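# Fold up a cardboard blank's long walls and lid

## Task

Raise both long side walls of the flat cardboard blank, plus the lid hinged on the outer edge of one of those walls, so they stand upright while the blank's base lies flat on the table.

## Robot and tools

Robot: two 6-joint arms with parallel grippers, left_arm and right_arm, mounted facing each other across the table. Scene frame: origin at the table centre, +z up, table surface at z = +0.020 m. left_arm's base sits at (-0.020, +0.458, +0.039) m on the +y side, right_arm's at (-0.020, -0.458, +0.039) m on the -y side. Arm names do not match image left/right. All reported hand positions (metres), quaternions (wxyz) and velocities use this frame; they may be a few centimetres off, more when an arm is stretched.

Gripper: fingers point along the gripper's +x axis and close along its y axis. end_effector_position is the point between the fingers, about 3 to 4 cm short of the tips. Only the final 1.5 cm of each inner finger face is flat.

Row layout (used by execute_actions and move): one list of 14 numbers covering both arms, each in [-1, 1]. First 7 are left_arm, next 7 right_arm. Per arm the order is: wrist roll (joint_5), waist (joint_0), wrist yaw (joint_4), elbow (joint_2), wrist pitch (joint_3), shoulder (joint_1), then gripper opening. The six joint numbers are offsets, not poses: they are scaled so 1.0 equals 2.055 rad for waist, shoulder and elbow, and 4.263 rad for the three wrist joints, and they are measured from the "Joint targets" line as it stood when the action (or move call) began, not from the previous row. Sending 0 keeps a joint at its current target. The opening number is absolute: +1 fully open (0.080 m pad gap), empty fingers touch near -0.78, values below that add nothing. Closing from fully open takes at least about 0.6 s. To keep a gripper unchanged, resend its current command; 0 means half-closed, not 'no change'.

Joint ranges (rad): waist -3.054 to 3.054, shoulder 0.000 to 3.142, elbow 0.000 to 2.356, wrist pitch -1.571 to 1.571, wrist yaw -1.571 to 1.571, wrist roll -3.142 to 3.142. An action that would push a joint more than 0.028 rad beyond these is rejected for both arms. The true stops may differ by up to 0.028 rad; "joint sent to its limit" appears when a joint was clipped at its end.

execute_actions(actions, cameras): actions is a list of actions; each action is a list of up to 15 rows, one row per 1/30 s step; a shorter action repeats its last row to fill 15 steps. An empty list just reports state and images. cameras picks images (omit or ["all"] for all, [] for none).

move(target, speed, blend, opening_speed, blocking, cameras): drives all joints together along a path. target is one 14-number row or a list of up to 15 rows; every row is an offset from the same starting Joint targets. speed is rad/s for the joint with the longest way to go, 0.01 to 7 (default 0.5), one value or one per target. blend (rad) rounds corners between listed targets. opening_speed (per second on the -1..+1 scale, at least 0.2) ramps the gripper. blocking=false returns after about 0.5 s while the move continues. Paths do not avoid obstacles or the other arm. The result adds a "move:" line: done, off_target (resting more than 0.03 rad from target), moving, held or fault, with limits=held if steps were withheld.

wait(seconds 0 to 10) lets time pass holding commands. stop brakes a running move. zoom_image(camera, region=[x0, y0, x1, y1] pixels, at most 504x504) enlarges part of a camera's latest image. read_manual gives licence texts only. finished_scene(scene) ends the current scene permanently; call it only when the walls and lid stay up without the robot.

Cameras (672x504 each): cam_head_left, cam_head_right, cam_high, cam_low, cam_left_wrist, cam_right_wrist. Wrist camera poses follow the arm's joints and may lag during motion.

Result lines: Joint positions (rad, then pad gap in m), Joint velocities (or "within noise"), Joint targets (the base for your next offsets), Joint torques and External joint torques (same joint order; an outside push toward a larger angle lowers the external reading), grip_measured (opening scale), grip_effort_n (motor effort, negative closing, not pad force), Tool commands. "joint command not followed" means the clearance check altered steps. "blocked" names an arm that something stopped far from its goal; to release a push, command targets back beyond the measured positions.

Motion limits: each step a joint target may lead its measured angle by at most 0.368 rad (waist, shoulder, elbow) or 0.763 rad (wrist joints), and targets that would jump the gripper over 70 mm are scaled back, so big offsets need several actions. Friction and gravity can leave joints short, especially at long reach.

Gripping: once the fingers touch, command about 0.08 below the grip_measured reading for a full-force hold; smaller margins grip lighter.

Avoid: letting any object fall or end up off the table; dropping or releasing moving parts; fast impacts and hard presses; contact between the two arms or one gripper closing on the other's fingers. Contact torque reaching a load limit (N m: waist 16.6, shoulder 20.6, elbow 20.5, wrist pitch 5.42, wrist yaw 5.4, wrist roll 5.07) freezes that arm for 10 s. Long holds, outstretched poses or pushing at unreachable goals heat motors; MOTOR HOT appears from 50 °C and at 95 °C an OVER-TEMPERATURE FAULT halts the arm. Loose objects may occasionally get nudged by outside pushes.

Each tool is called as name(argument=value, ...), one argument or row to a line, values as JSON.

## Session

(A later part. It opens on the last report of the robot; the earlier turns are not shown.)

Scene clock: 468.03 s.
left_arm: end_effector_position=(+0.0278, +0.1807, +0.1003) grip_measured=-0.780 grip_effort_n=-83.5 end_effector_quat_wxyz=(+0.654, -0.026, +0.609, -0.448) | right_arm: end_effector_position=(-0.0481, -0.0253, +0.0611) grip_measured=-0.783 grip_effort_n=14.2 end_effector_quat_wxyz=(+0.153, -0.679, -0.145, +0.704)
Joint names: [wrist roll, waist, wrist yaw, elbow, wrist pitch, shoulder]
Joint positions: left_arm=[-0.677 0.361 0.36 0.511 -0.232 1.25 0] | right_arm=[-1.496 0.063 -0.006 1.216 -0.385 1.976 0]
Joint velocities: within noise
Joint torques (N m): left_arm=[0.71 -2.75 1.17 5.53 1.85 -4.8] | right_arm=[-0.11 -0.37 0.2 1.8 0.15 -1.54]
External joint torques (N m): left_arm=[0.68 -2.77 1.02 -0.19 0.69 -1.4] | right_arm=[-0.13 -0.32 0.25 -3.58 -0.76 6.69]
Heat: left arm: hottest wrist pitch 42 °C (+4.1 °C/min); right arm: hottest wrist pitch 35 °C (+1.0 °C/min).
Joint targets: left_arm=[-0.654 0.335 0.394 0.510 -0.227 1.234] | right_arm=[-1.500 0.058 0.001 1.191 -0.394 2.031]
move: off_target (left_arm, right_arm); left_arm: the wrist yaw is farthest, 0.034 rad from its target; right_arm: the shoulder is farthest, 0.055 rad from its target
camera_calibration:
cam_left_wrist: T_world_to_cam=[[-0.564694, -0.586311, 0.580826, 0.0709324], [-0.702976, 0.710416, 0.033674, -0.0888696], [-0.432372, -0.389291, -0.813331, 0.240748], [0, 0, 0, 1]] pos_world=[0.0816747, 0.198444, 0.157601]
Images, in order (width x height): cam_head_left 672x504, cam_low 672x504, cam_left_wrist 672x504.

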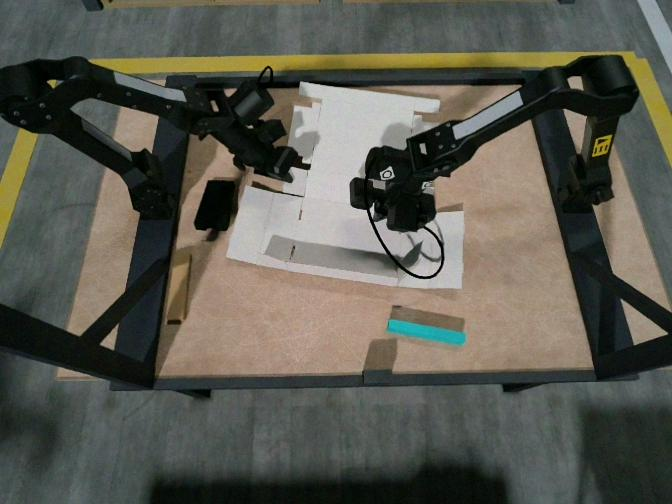

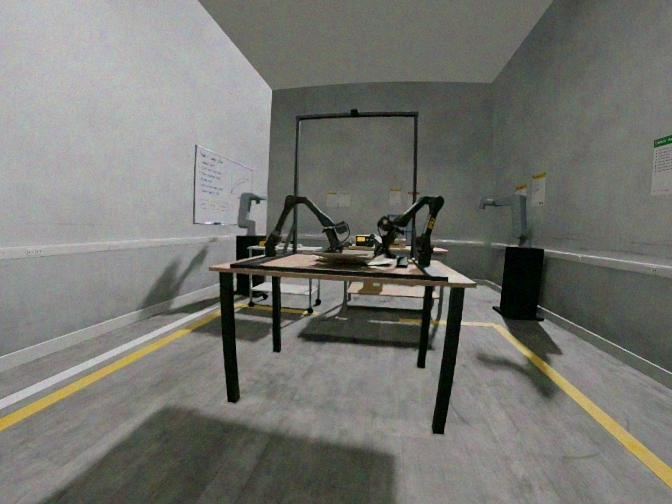

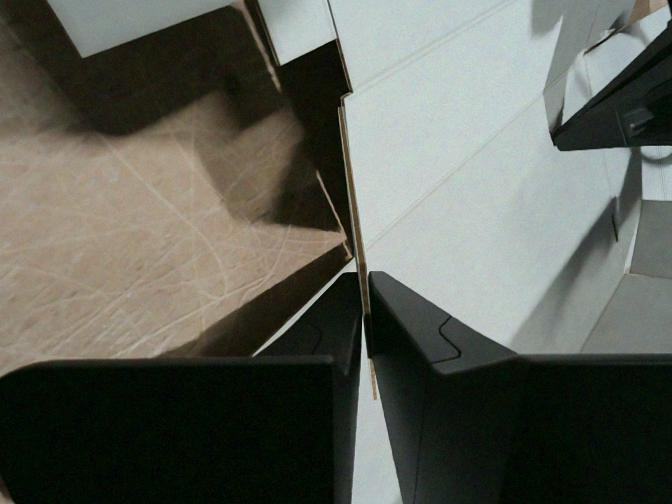

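move(
  target=[0.0174,-0.0409,0,-0.025,0.008,-0.006,-1,0,0,0,0,0,0,-0.78],
  speed=0.15,
  cameras=["cam_left_wrist","cam_head_left","cam_low"],
)

zoom_image(
  camera="cam_head_left",
  region=[230, 70, 500, 300],
)

zoom_image(
  camera="cam_low",
  region=[260, 200, 440, 290],
)

Scene clock: 473.87 s.
left_arm: end_effector_position=(+0.0059, +0.1838, +0.0943) grip_measured=-0.745 grip_effort_n=-83.5 end_effector_quat_wxyz=(+0.640, +0.019, +0.586, -0.496) | right_arm: end_effector_position=(-0.0563, -0.0257, +0.0604) grip_measured=-0.783 grip_effort_n=14.2 end_effector_quat_wxyz=(+0.146, -0.672, -0.150, +0.710)
Joint names: [wrist roll, waist, wrist yaw, elbow, wrist pitch, shoulder]
Joint positions: left_arm=[-0.604 0.283 0.351 0.466 -0.197 1.229 0.001] | right_arm=[-1.496 0.076 -0.022 1.216 -0.383 1.979 0]
Joint velocities: within noise
Joint torques (N m): left_arm=[0.77 -3.38 1.49 4.73 1.8 -3.82] | right_arm=[-0.11 -1.5 0.82 1.77 0.09 -1.83]
External joint torques (N m): left_arm=[0.74 -3.38 1.34 -0.96 0.61 -0.6] | right_arm=[-0.12 -1.45 0.87 -3.48 -0.78 6.26]
Heat: left arm: hottest wrist pitch 42 °C (+4.0 °C/min); right arm: hottest wrist pitch 34 °C (+0.0 °C/min).
Joint targets: left_arm=[-0.580 0.251 0.394 0.459 -0.192 1.222] | right_arm=[-1.500 0.058 0.000 1.191 -0.394 2.031]
move: off_target (left_arm, right_arm); left_arm: the wrist yaw is farthest, 0.043 rad from its target; right_arm: the shoulder is farthest, 0.052 rad from its target
camera_calibration:
cam_left_wrist: T_world_to_cam=[[-0.666328, -0.495223, 0.55746, 0.0497944], [-0.6064, 0.794942, -0.0186335, -0.117464], [-0.433921, -0.35046, -0.829995, 0.222128], [0, 0, 0, 1]] pos_world=[0.0583356, 0.195883, 0.154418]
Images, in order (width x height): cam_head_left 672x504, cam_low 672x504, cam_left_wrist 672x504.

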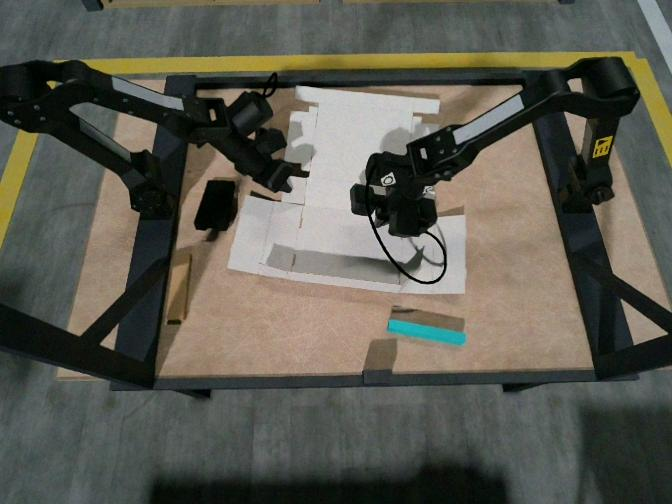

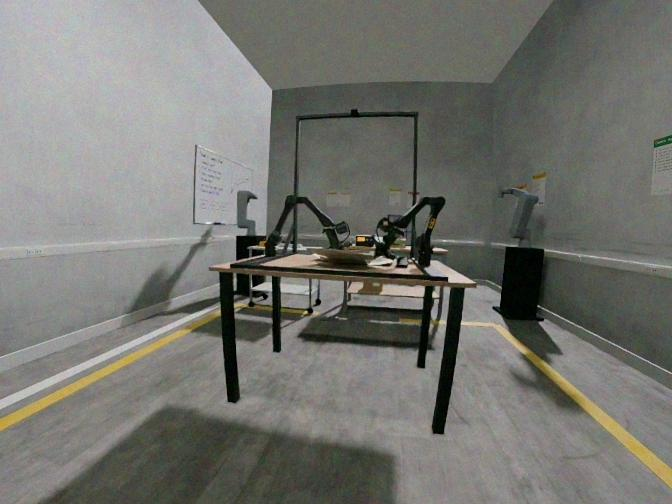

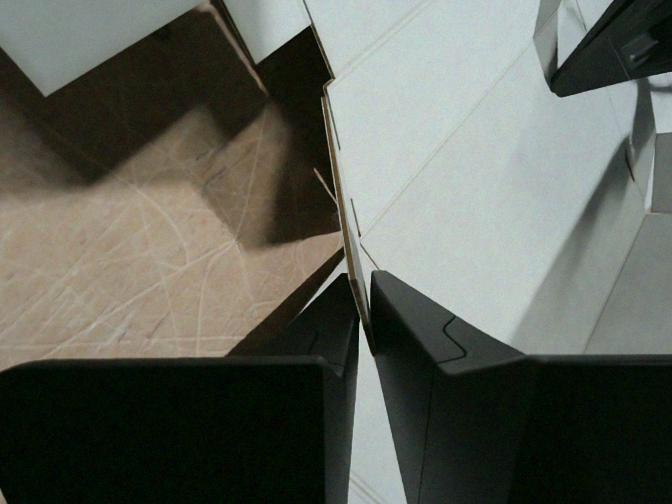

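Scaled by 1.867 from the camera's 672x504 image, which has a finer 960x720 frame.

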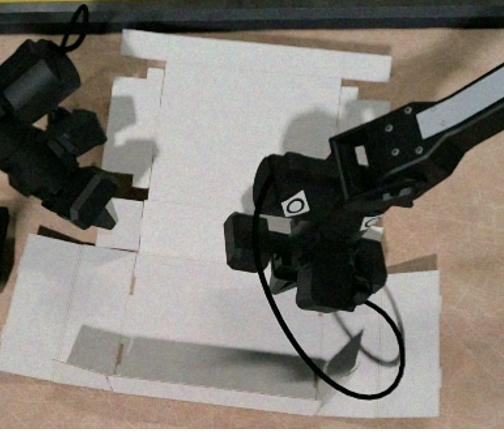

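Scaled by 2.800 from the camera's 672x504 image, which has a finer 960x720 frame.

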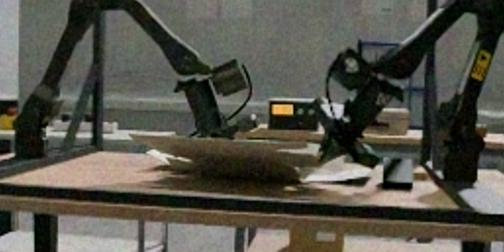

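move(
  target=[
    [0,0,0,0,0,0,-1,0,0,0,0.1379,-0.1048,-0.0961,-0.78],
    [0,0,0,0,0,0,-1,0,0.1861,0,0.4785,-0.158,0.1342,-0.78],
  ],
  speed=0.5,
  cameras=["cam_left_wrist","cam_head_left","cam_right_wrist","cam_high"],
)

Scene clock: 514.43 s.
left_arm: end_effector_position=(-0.0083, +0.1818, +0.0978) grip_measured=-0.784 grip_effort_n=-83.5 end_effector_quat_wxyz=(+0.616, +0.025, +0.587, -0.524) | right_arm: end_effector_position=(-0.2433, +0.0170, +0.1631) grip_measured=-0.783 grip_effort_n=14.2 end_effector_quat_wxyz=(+0.001, +0.651, +0.252, -0.716)
Joint names: [wrist roll, waist, wrist yaw, elbow, wrist pitch, shoulder]
Joint positions: left_arm=[-0.589 0.255 0.397 0.466 -0.191 1.226 0] | right_arm=[-1.496 0.44 0.001 2.16 -1.067 2.295 0]
Joint velocities: within noise
Joint torques (N m): left_arm=[0.28 -0.43 0.05 5.01 1.44 -3.24] | right_arm=[-0.11 0 -0.07 6.23 0.62 -8.22]
External joint torques (N m): left_arm=[0.25 -0.44 -0.12 -0.68 0.25 -0.03] | right_arm=[-0.13 0 -0.02 0.48 -0.18 2.24]
Heat: left arm: hottest wrist pitch 39 °C (+2.0 °C/min); right arm: hottest wrist yaw 35 °C (+1.0 °C/min).
Joint targets: left_arm=[-0.580 0.251 0.394 0.459 -0.192 1.222] | right_arm=[-1.500 0.441 0.001 2.175 -1.067 2.307]
move: done
camera_calibration:
cam_left_wrist: T_world_to_cam=[[-0.683252, -0.437769, 0.584402, 0.0242041], [-0.552702, 0.833085, -0.0221343, -0.130611], [-0.477167, -0.338123, -0.811162, 0.213748], [0, 0, 0, 1]] pos_world=[0.0463421, 0.191679, 0.156349]
cam_right_wrist: T_world_to_cam=[[-0.344097, 0.868131, 0.357695, -0.149202], [0.919805, 0.23516, 0.3141, 0.194084], [0.188564, 0.437091, -0.879429, 0.262347], [0, 0, 0, 1]] pos_world=[-0.279329, -0.0307832, 0.223122]
Images, in order (width x height): cam_head_left 672x504, cam_high 672x504, cam_left_wrist 672x504, cam_right_wrist 672x504.

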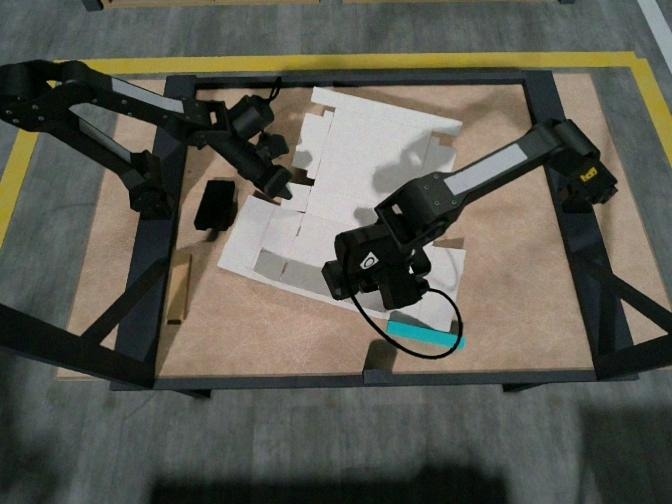

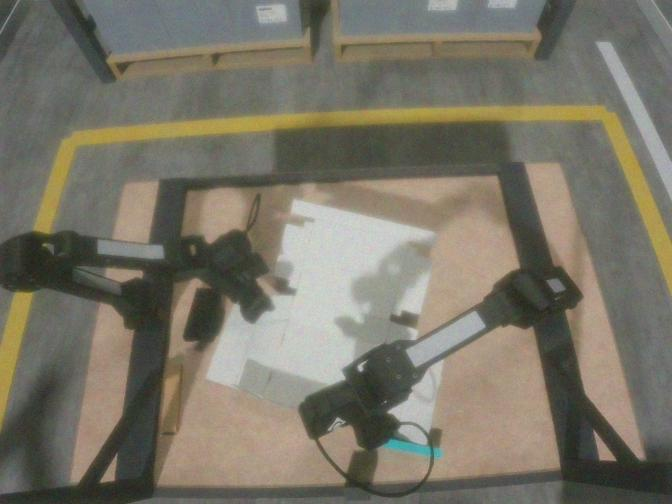

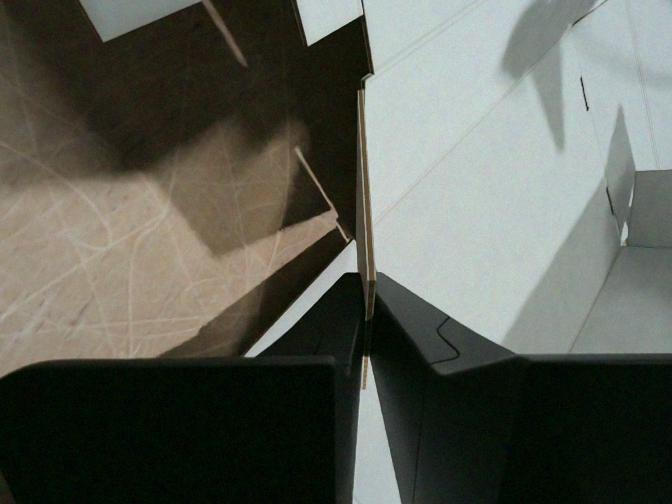

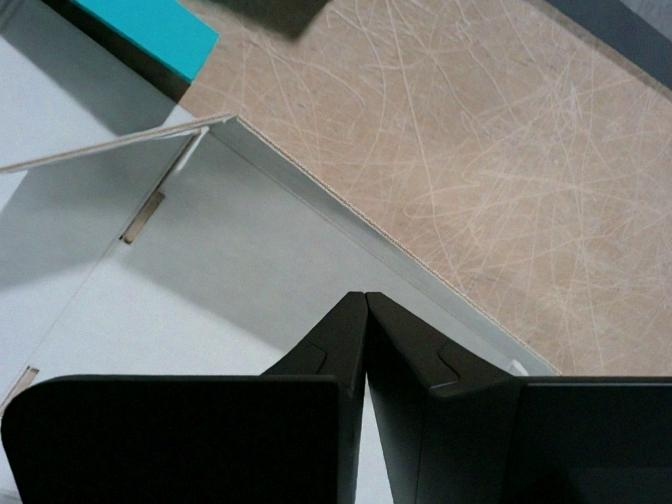

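move(
  target=[0,0.1491,0,0.0231,0.0346,0.0925,-1,0,0,0,0,0,0,-0.78],
  speed=0.15,
)

zoom_image(
  camera="cam_low",
  region=[260, 200, 440, 290],
)

Scene clock: 528.23 s.
left_arm: end_effector_position=(+0.0839, +0.1699, +0.0882) grip_measured=-0.784 grip_effort_n=-83.5 end_effector_quat_wxyz=(+0.682, -0.069, +0.578, -0.444) | right_arm: end_effector_position=(-0.2435, +0.0169, +0.1631) grip_measured=-0.783 grip_effort_n=14.2 end_effector_quat_wxyz=(+0.001, +0.651, +0.252, -0.716)
Joint names: [wrist roll, waist, wrist yaw, elbow, wrist pitch, shoulder]
Joint positions: left_arm=[-0.587 0.549 0.421 0.511 -0.039 1.393 0] | right_arm=[-1.496 0.441 0.001 2.16 -1.067 2.295 0]
Joint velocities: within noise
Joint torques (N m): left_arm=[0.23 0.79 -0.75 4.79 1.1 -1.66] | right_arm=[-0.11 -0.06 -0.07 6.24 0.62 -8.22]
External joint torques (N m): left_arm=[0.2 0.79 -0.94 -0.6 -0.12 2.42] | right_arm=[-0.12 -0.15 -0.02 0.38 -0.21 2.4]
Heat: left arm: hottest wrist pitch 39 °C (-3.0 °C/min); right arm: hottest shoulder 34 °C (+4.1 °C/min).
Joint targets: left_arm=[-0.580 0.557 0.394 0.506 -0.045 1.412] | right_arm=[-1.500 0.441 0.001 2.175 -1.067 2.307]
move: done
camera_calibration:
cam_left_wrist: T_world_to_cam=[[-0.53631, -0.587722, 0.605768, 0.0989089], [-0.760498, 0.647792, -0.0448047, -0.0189968], [-0.366079, -0.484715, -0.794379, 0.259998], [0, 0, 0, 1]] pos_world=[0.133779, 0.196462, 0.14577]
cam_right_wrist: T_world_to_cam=[[-0.34435, 0.868039, 0.357676, -0.149253], [0.91975, 0.235467, 0.314032, 0.1943], [0.188371, 0.437109, -0.879461, 0.262382], [0, 0, 0, 1]] pos_world=[-0.279528, -0.0308831, 0.223122]

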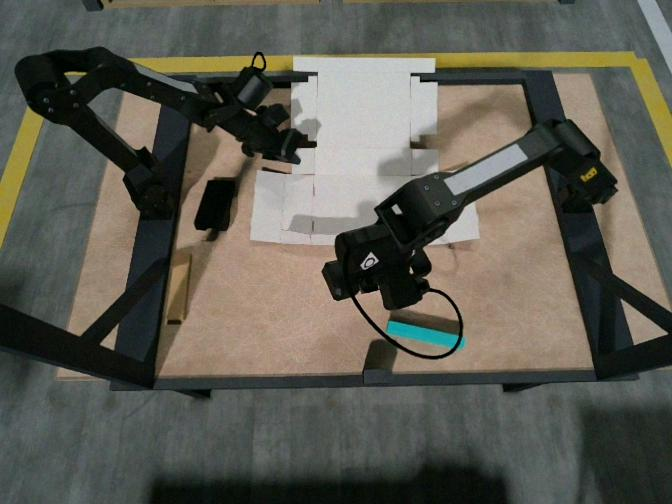

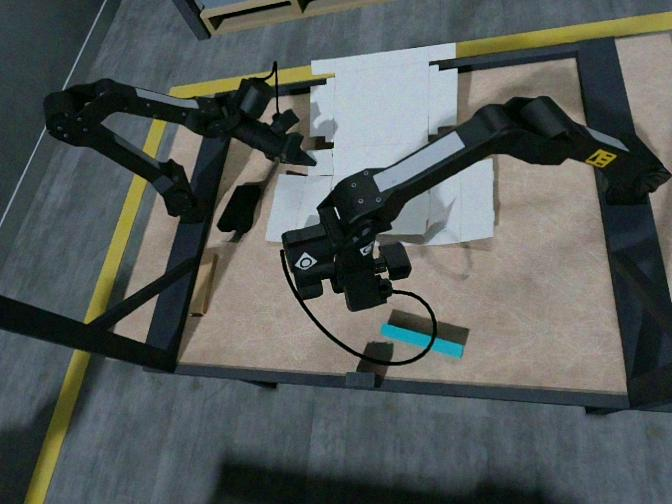

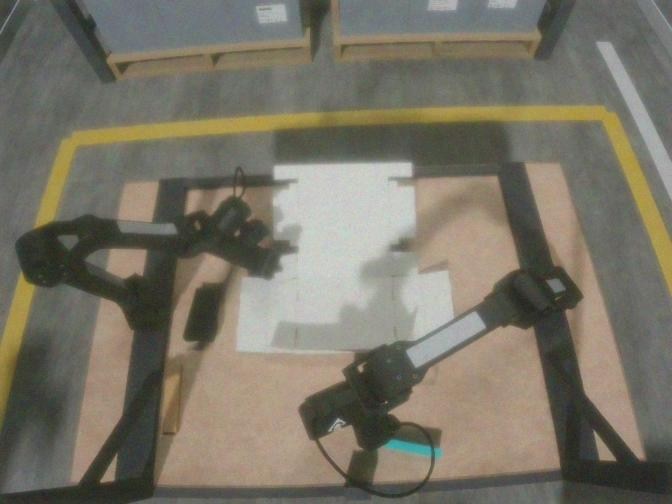

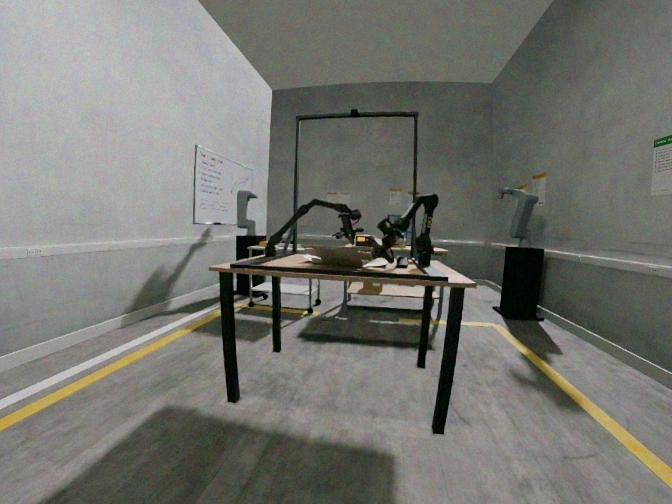

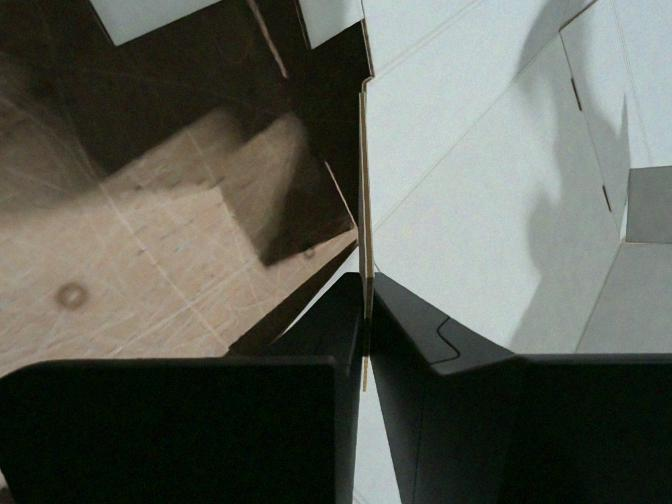

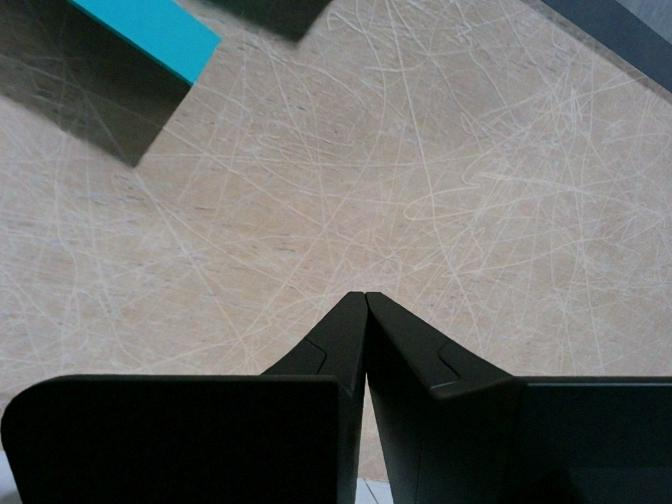

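Scaled by 2.800 from the camera's 672x504 image, which has a finer 960x720 frame.

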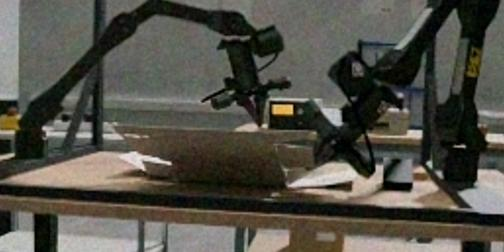

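move(
  target=[
    [0,0,0,0,0,0,-1,0,0,0,-0.2757,0.1097,-0.0476,-0.78],
    [0,0,0,0,0,0,-1,0,-0.0696,0,-0.2757,0.1097,-0.0476,-0.78],
  ],
  speed=0.4,
  cameras=["cam_right_wrist","cam_head_left"],
)

move(
  target=[
    [0.014,-0.0857,-0.0117,-0.0199,-0.0062,-0.0333,-1,0,0,0,0,0,0,-0.78],
  ],
  speed=0.15,
  cameras=["cam_right_wrist","cam_head_left","cam_left_wrist"],
)

zoom_image(
  camera="cam_head_left",
  region=[230, 50, 500, 300],
)

Scene clock: 553.87 s.
left_arm: end_effector_position=(+0.0873, +0.1703, +0.0881) grip_measured=-0.784 grip_effort_n=-83.5 end_effector_quat_wxyz=(+0.686, -0.071, +0.575, -0.440) | right_arm: end_effector_position=(-0.1645, +0.0190, +0.0671) grip_measured=-0.783 grip_effort_n=14.2 end_effector_quat_wxyz=(-0.058, +0.666, +0.211, -0.713)
Joint names: [wrist roll, waist, wrist yaw, elbow, wrist pitch, shoulder]
Joint positions: left_arm=[-0.587 0.556 0.415 0.513 -0.036 1.395 0] | right_arm=[-1.497 0.296 0.005 1.626 -0.597 2.211 0]
Joint velocities: within noise
Joint torques (N m): left_arm=[0.24 -0.08 -0.53 4.65 0.89 -2.02] | right_arm=[-0.09 0.09 -0.2 2.7 0.49 -8.94]
External joint torques (N m): left_arm=[0.21 -0.08 -0.71 -0.74 -0.33 2.07] | right_arm=[-0.1 0.09 -0.16 -2.84 -0.32 0.91]
Heat: left arm: hottest wrist pitch 37 °C (-3.0 °C/min); right arm: hottest shoulder 40 °C (+11.0 °C/min).
Joint targets: left_arm=[-0.580 0.557 0.394 0.506 -0.045 1.412] | right_arm=[-1.500 0.298 0.001 1.608 -0.600 2.209]
move: done
camera_calibration:
cam_right_wrist: T_world_to_cam=[[-0.214176, 0.901077, 0.377079, -0.0700531], [0.94488, 0.0932448, 0.31386, 0.158226], [0.247651, 0.423515, -0.87138, 0.171614], [0, 0, 0, 1]] pos_world=[-0.207008, -0.0243117, 0.126296]
Images, in order (width x height): cam_head_left 672x504, cam_right_wrist 672x504.

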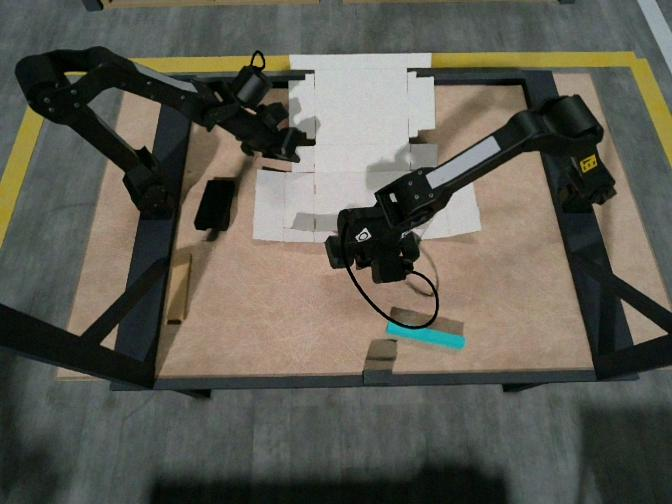

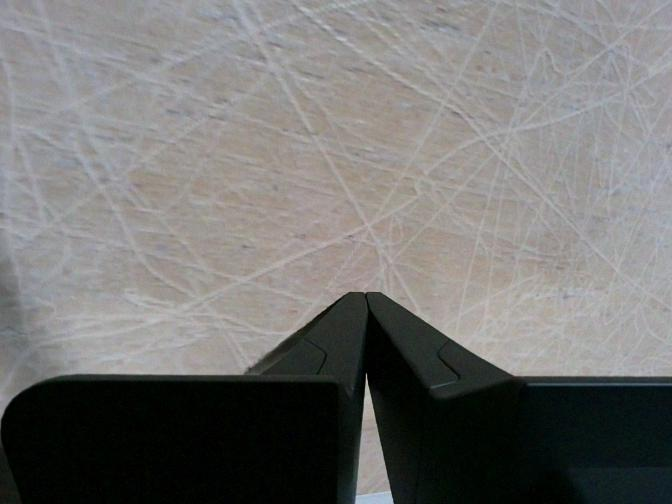

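Scene clock: 555.40 s.
left_arm: end_effector_position=(+0.0489, +0.1680, +0.0871) grip_measured=-0.784 grip_effort_n=-83.5 end_effector_quat_wxyz=(+0.679, +0.001, +0.552, -0.484) | right_arm: end_effector_position=(-0.1664, +0.0184, +0.0672) grip_measured=-0.783 grip_effort_n=14.2 end_effector_quat_wxyz=(-0.058, +0.665, +0.211, -0.714)
Joint names: [wrist roll, waist, wrist yaw, elbow, wrist pitch, shoulder]
Joint positions: left_arm=[-0.535 0.4 0.334 0.485 -0.061 1.342 0] | right_arm=[-1.494 0.299 0.003 1.626 -0.597 2.211 0]
Joint velocities: within noise
Joint torques (N m): left_arm=[0.51 -1.87 0.45 3.61 0.86 -3.16] | right_arm=[-0.18 -0.18 -0.15 2.7 0.5 -8.92]
External joint torques (N m): left_arm=[0.48 -1.87 0.31 -1.85 -0.37 0.65] | right_arm=[-0.2 -0.26 -0.1 -3.04 -0.37 1.15]
Heat: left arm: hottest wrist pitch 37 °C (-3.0 °C/min); right arm: hottest shoulder 40 °C (+11.1 °C/min).
Joint targets: left_arm=[-0.520 0.381 0.344 0.466 -0.071 1.343] | right_arm=[-1.500 0.298 0.001 1.608 -0.600 2.209]
move: done
camera_calibration:
cam_left_wrist: T_world_to_cam=[[-0.666962, -0.521336, 0.532325, 0.08131], [-0.659809, 0.745157, -0.0969156, -0.0611826], [-0.34614, -0.415872, -0.840974, 0.236873], [0, 0, 0, 1]] pos_world=[0.0958532, 0.18649, 0.149992]
cam_right_wrist: T_world_to_cam=[[-0.214726, 0.901022, 0.376897, -0.0700239], [0.945536, 0.0951129, 0.311312, 0.160228], [0.244651, 0.423217, -0.872372, 0.17193], [0, 0, 0, 1]] pos_world=[-0.2086, -0.0249102, 0.126498]
Images, in order (width x height): cam_head_left 672x504, cam_left_wrist 672x504, cam_right_wrist 672x504.

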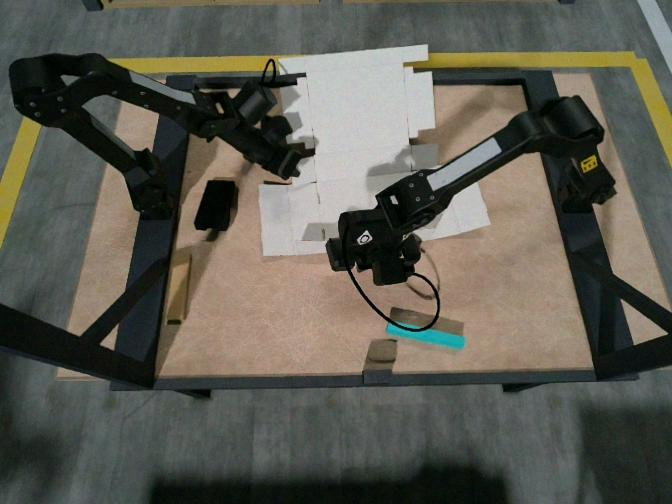

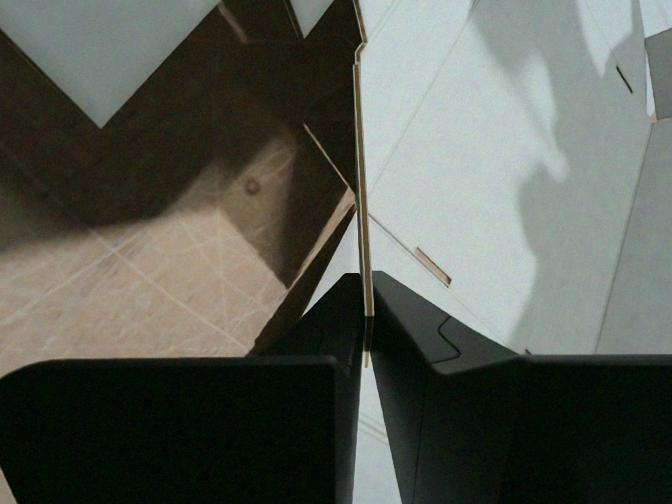

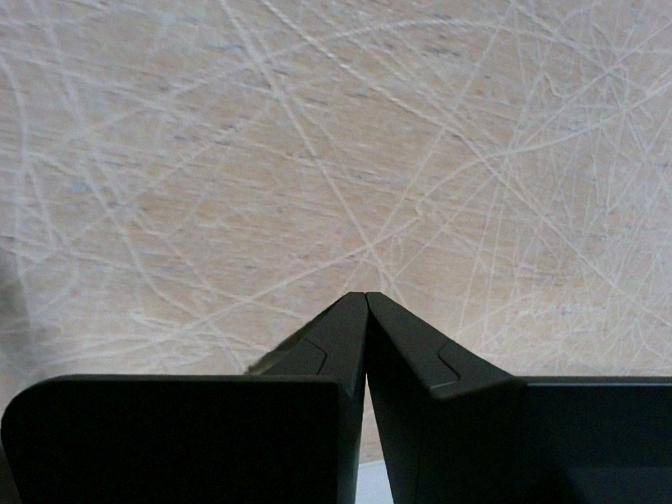

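Scaled by 1.867 from the camera's 672x504 image, which has a finer 960x720 frame.

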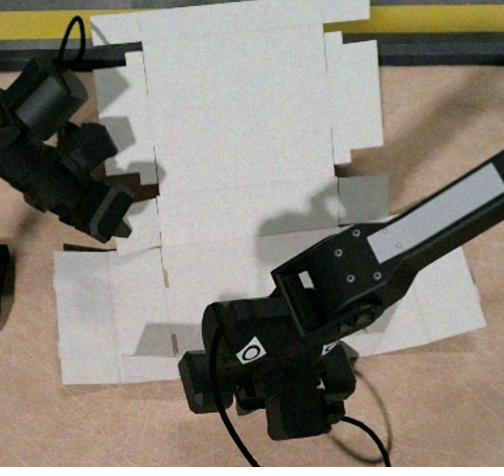

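move(
  target=[
    [0.014,-0.0516,-0.0118,-0.014,0.005,-0.003,-1,0,0,0,0,0,0,-0.78],
  ],
  speed=0.15,
  cameras=["cam_right_wrist","cam_head_left","cam_left_wrist","cam_low"],
)

zoom_image(
  camera="cam_low",
  region=[260, 200, 440, 290],
)

Scene clock: 558.93 s.
left_arm: end_effector_position=(+0.0236, +0.1679, +0.0810) grip_measured=-0.785 grip_effort_n=-83.5 end_effector_quat_wxyz=(+0.669, +0.056, +0.526, -0.522) | right_arm: end_effector_position=(-0.1665, +0.0183, +0.0672) grip_measured=-0.783 grip_effort_n=14.2 end_effector_quat_wxyz=(-0.058, +0.665, +0.211, -0.714)
Joint names: [wrist roll, waist, wrist yaw, elbow, wrist pitch, shoulder]
Joint positions: left_arm=[-0.472 0.294 0.284 0.458 -0.042 1.333 0] | right_arm=[-1.494 0.299 0.003 1.626 -0.597 2.211 0]
Joint velocities: within noise
Joint torques (N m): left_arm=[0.37 -2.02 0.39 3.31 1.08 -2.86] | right_arm=[-0.18 -0.22 -0.14 2.71 0.5 -8.89]
External joint torques (N m): left_arm=[0.34 -2.02 0.27 -2.03 -0.13 0.81] | right_arm=[-0.2 -0.22 -0.09 -2.99 -0.37 1.13]
Heat: left arm: hottest wrist pitch 37 °C (-3.0 °C/min); right arm: hottest shoulder 41 °C (+12.0 °C/min).
Joint targets: left_arm=[-0.460 0.275 0.294 0.437 -0.050 1.337] | right_arm=[-1.500 0.298 0.000 1.608 -0.600 2.209]
move: done
camera_calibration:
cam_left_wrist: T_world_to_cam=[[-0.765667, -0.436348, 0.472605, 0.0604468], [-0.553549, 0.821202, -0.138601, -0.0903055], [-0.327626, -0.367732, -0.870307, 0.216868], [0, 0, 0, 1]] pos_world=[0.067345, 0.180284, 0.147658]
cam_right_wrist: T_world_to_cam=[[-0.214675, 0.901044, 0.376874, -0.0699574], [0.945648, 0.0952511, 0.310929, 0.160281], [0.244264, 0.423139, -0.872519, 0.171995], [0, 0, 0, 1]] pos_world=[-0.208599, -0.02501, 0.126598]
Images, in order (width x height): cam_head_left 672x504, cam_low 672x504, cam_left_wrist 672x504, cam_right_wrist 672x504.

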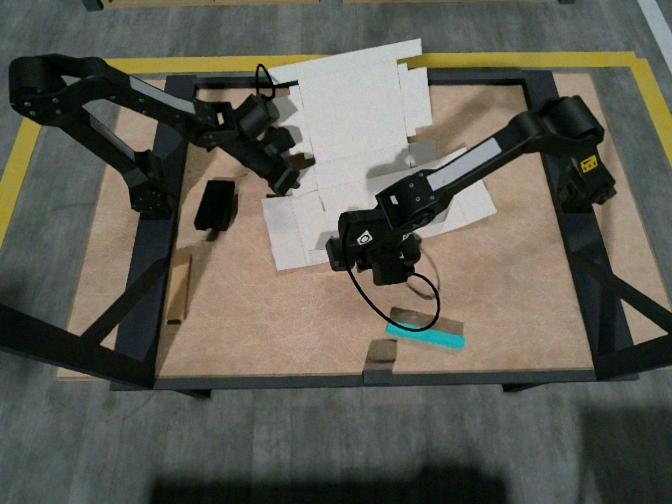

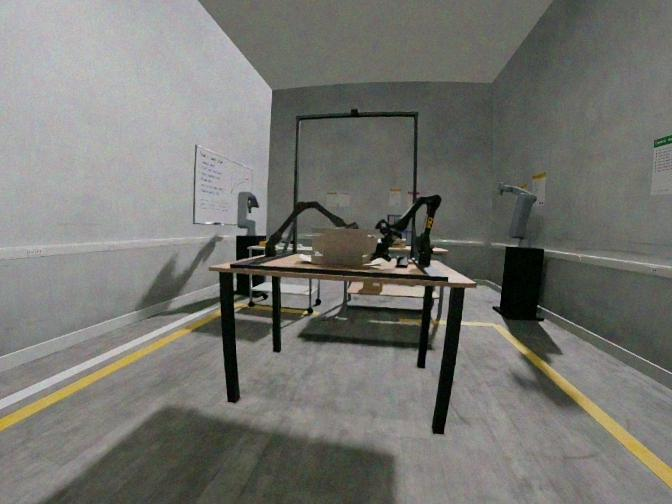

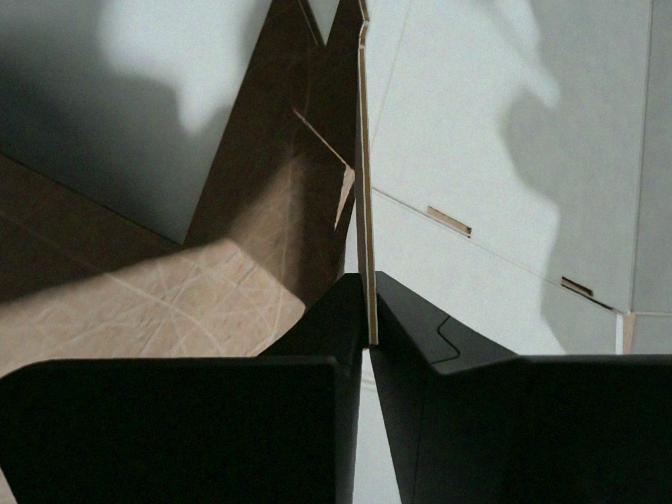

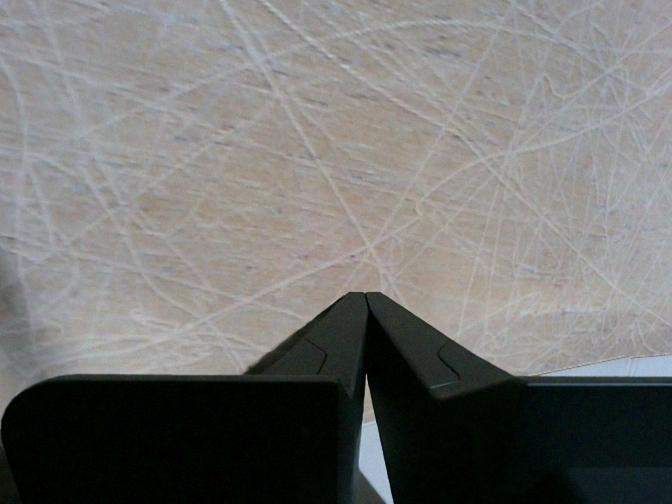

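Scaled by 2.800 from the camera's 672x504 image, which has a finer 960x720 frame.

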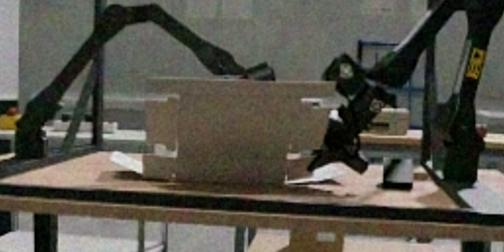

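move(
  target=[
    [0.007,-0.0447,-0.0117,-0.012,0.012,0.01,-1,0,0,0,0,0,0,-0.78],
  ],
  speed=0.15,
  cameras=["cam_right_wrist","cam_head_left","cam_left_wrist","cam_low"],
)

zoom_image(
  camera="cam_low",
  region=[260, 200, 440, 290],
)

Scene clock: 563.60 s.
left_arm: end_effector_position=(+0.0103, +0.1630, +0.0790) grip_measured=-0.785 grip_effort_n=-83.5 end_effector_quat_wxyz=(+0.673, +0.085, +0.493, -0.545) | right_arm: end_effector_position=(-0.1709, +0.0168, +0.0673) grip_measured=-0.783 grip_effort_n=14.2 end_effector_quat_wxyz=(-0.054, +0.663, +0.214, -0.716)
Joint names: [wrist roll, waist, wrist yaw, elbow, wrist pitch, shoulder]
Joint positions: left_arm=[-0.446 0.212 0.218 0.439 0.013 1.337 0] | right_arm=[-1.494 0.308 -0.001 1.625 -0.597 2.21 0]
Joint velocities: within noise
Joint torques (N m): left_arm=[0.51 -3.14 0.94 2.79 0.8 -0.97] | right_arm=[-0.17 -0.85 0.02 2.82 0.5 -8.85]
External joint torques (N m): left_arm=[0.49 -3.14 0.85 -2.59 -0.47 2.73] | right_arm=[-0.19 -0.95 0.07 -2.81 -0.35 1.07]
Heat: left arm: hottest wrist pitch 37 °C (-3.0 °C/min); right arm: hottest shoulder 41 °C (+12.1 °C/min).
Joint targets: left_arm=[-0.430 0.183 0.244 0.412 0.001 1.358] | right_arm=[-1.500 0.298 0.001 1.608 -0.600 2.209]
move: done
camera_calibration:
cam_left_wrist: T_world_to_cam=[[-0.823702, -0.379381, 0.421408, 0.0445201], [-0.490885, 0.849102, -0.195084, -0.0946491], [-0.283807, -0.367554, -0.88564, 0.209662], [0, 0, 0, 1]] pos_world=[0.0497132, 0.174319, 0.14846]
cam_right_wrist: T_world_to_cam=[[-0.222292, 0.899251, 0.37674, -0.0708043], [0.945614, 0.104728, 0.307972, 0.164691], [0.237489, 0.42471, -0.873625, 0.172666], [0, 0, 0, 1]] pos_world=[-0.21248, -0.0269099, 0.1268]
Images, in order (width x height): cam_head_left 672x504, cam_low 672x504, cam_left_wrist 672x504, cam_right_wrist 672x504.

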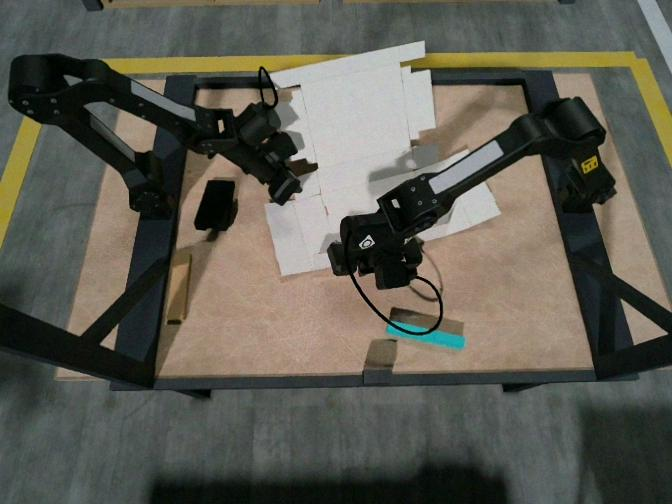

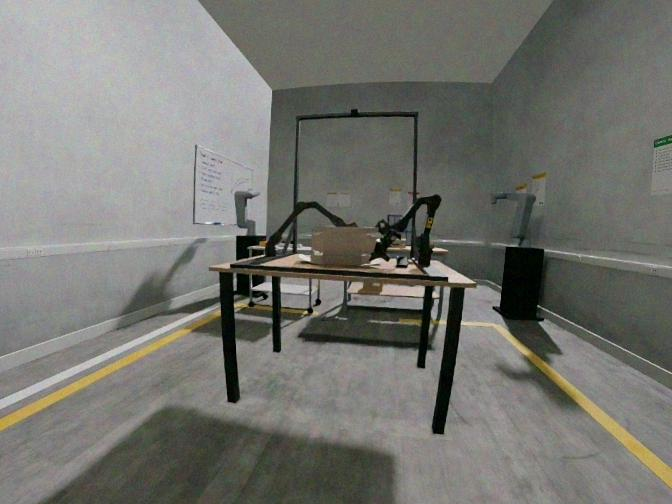

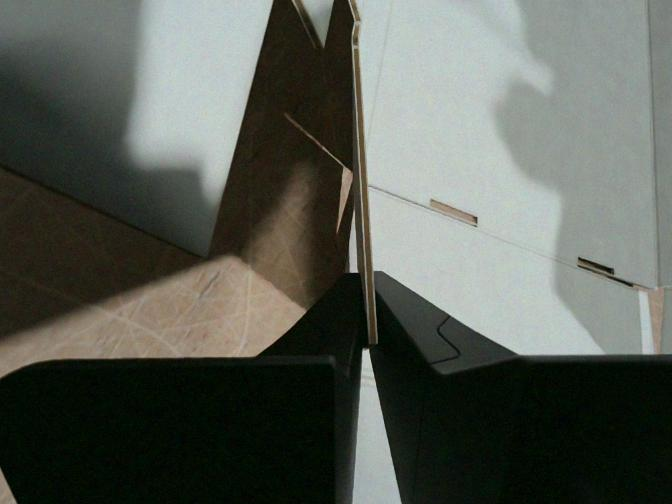

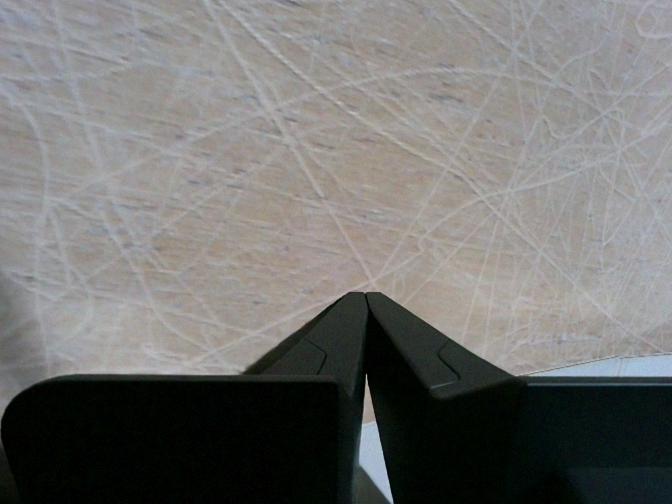

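Scaled by 2.800 from the camera's 672x504 image, which has a finer 960x720 frame.

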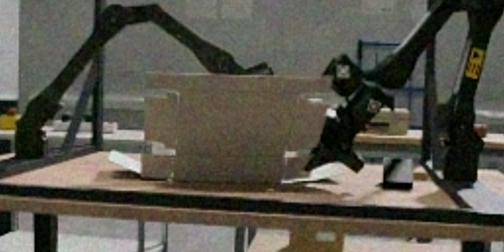

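move(
  target=[
    [0.007,-0.045,-0.0117,-0.012,0.012,0.01,-1,0,0,0,0,0,0,-0.78],
  ],
  speed=0.15,
  cameras=["cam_right_wrist","cam_head_left","cam_left_wrist","cam_low","cam_head_right"],
)

zoom_image(
  camera="cam_low",
  region=[260, 200, 440, 290],
)

Scene clock: 568.50 s.
left_arm: end_effector_position=(-0.0022, +0.1579, +0.0772) grip_measured=-0.785 grip_effort_n=-83.5 end_effector_quat_wxyz=(+0.677, +0.111, +0.458, -0.565) | right_arm: end_effector_position=(-0.1758, +0.0147, +0.0672) grip_measured=-0.783 grip_effort_n=14.7 end_effector_quat_wxyz=(-0.051, +0.660, +0.215, -0.718)
Joint names: [wrist roll, waist, wrist yaw, elbow, wrist pitch, shoulder]
Joint positions: left_arm=[-0.42 0.132 0.146 0.423 0.072 1.348 0] | right_arm=[-1.49 0.317 -0.007 1.624 -0.598 2.21 0]
Joint velocities: within noise
Joint torques (N m): left_arm=[0.64 -4.38 1.55 1.8 0.25 -0.21] | right_arm=[-0.33 -1.59 0.24 2.88 0.57 -8.77]
External joint torques (N m): left_arm=[0.62 -4.39 1.5 -3.57 -1.08 3.5] | right_arm=[-0.35 -1.53 0.29 -2.78 -0.29 1.18]
Heat: left arm: hottest wrist pitch 36 °C (-3.0 °C/min); right arm: hottest shoulder 43 °C (+14.1 °C/min).
Joint targets: left_arm=[-0.401 0.091 0.194 0.387 0.052 1.378] | right_arm=[-1.500 0.298 0.001 1.608 -0.600 2.209]
move: off_target (left_arm); left_arm: the wrist yaw is farthest, 0.048 rad from its target
camera_calibration:
cam_left_wrist: T_world_to_cam=[[-0.872715, -0.324633, 0.364666, 0.0286438], [-0.42777, 0.868446, -0.250628, -0.0954084], [-0.23533, -0.374721, -0.896774, 0.204737], [0, 0, 0, 1]] pos_world=[0.0323657, 0.168875, 0.149245]
cam_right_wrist: T_world_to_cam=[[-0.226026, 0.899129, 0.374805, -0.0705552], [0.94694, 0.112546, 0.301062, 0.170252], [0.228511, 0.422965, -0.87686, 0.173252], [0, 0, 0, 1]] pos_world=[-0.216756, -0.0290025, 0.127106]
Images, in order (width x height): cam_head_left 672x504, cam_head_right 672x504, cam_low 672x504, cam_left_wrist 672x504, cam_right_wrist 672x504.

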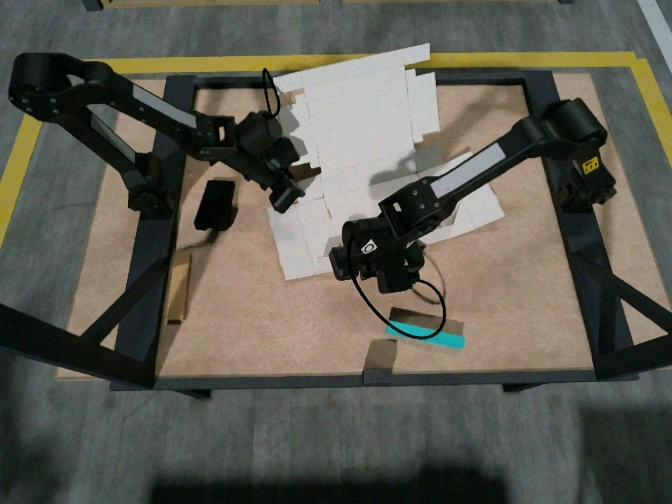

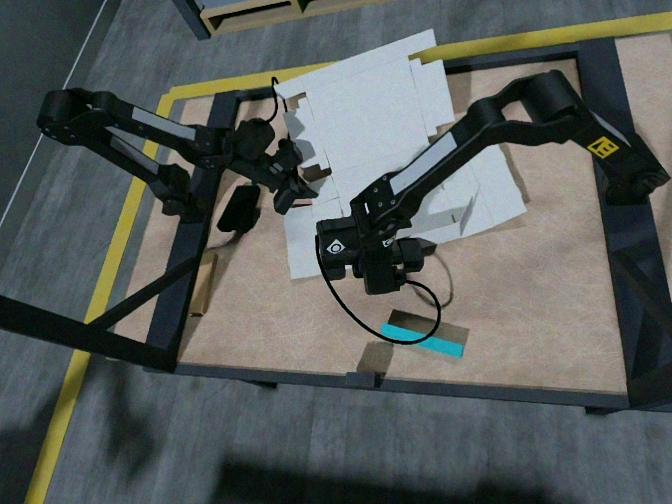

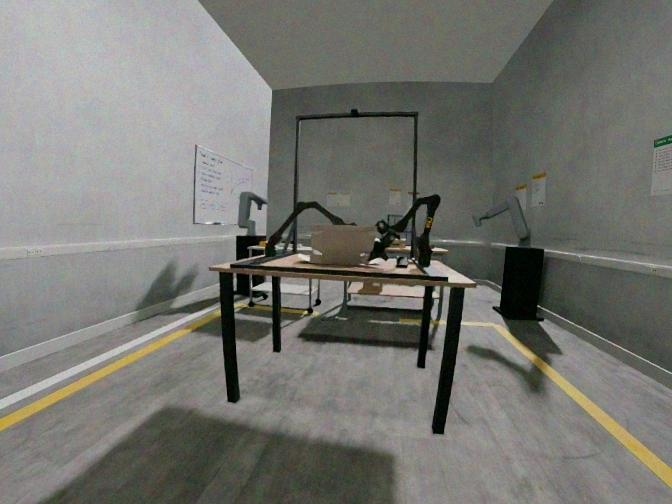

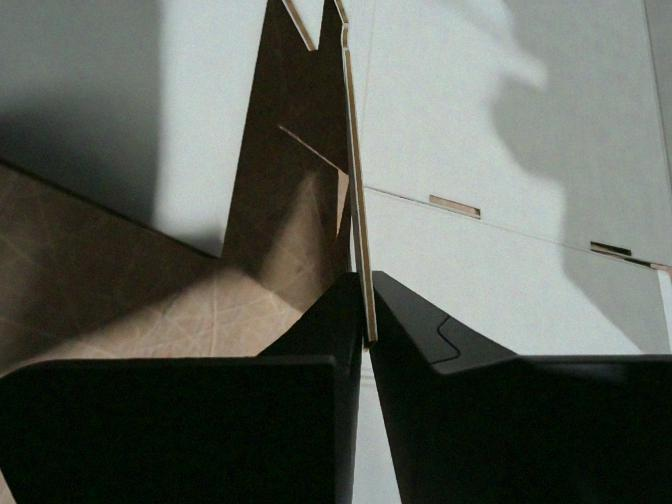

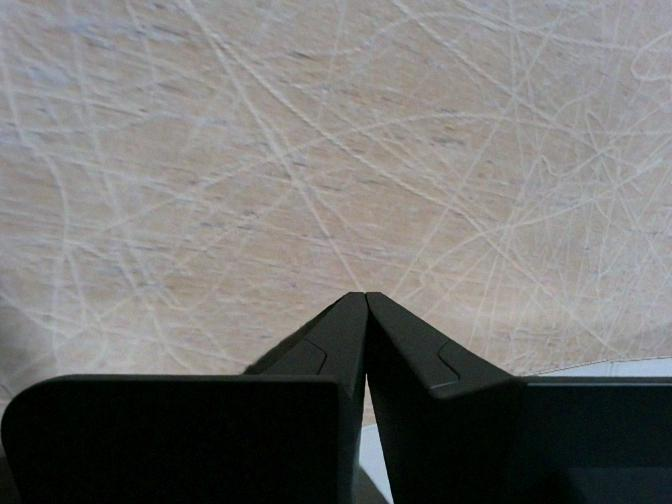

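Scaled by 2.800 from the camera's 672x504 image, which has a finer 960x720 frame.

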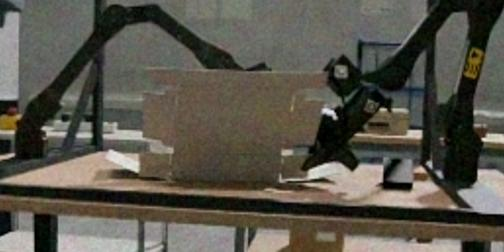

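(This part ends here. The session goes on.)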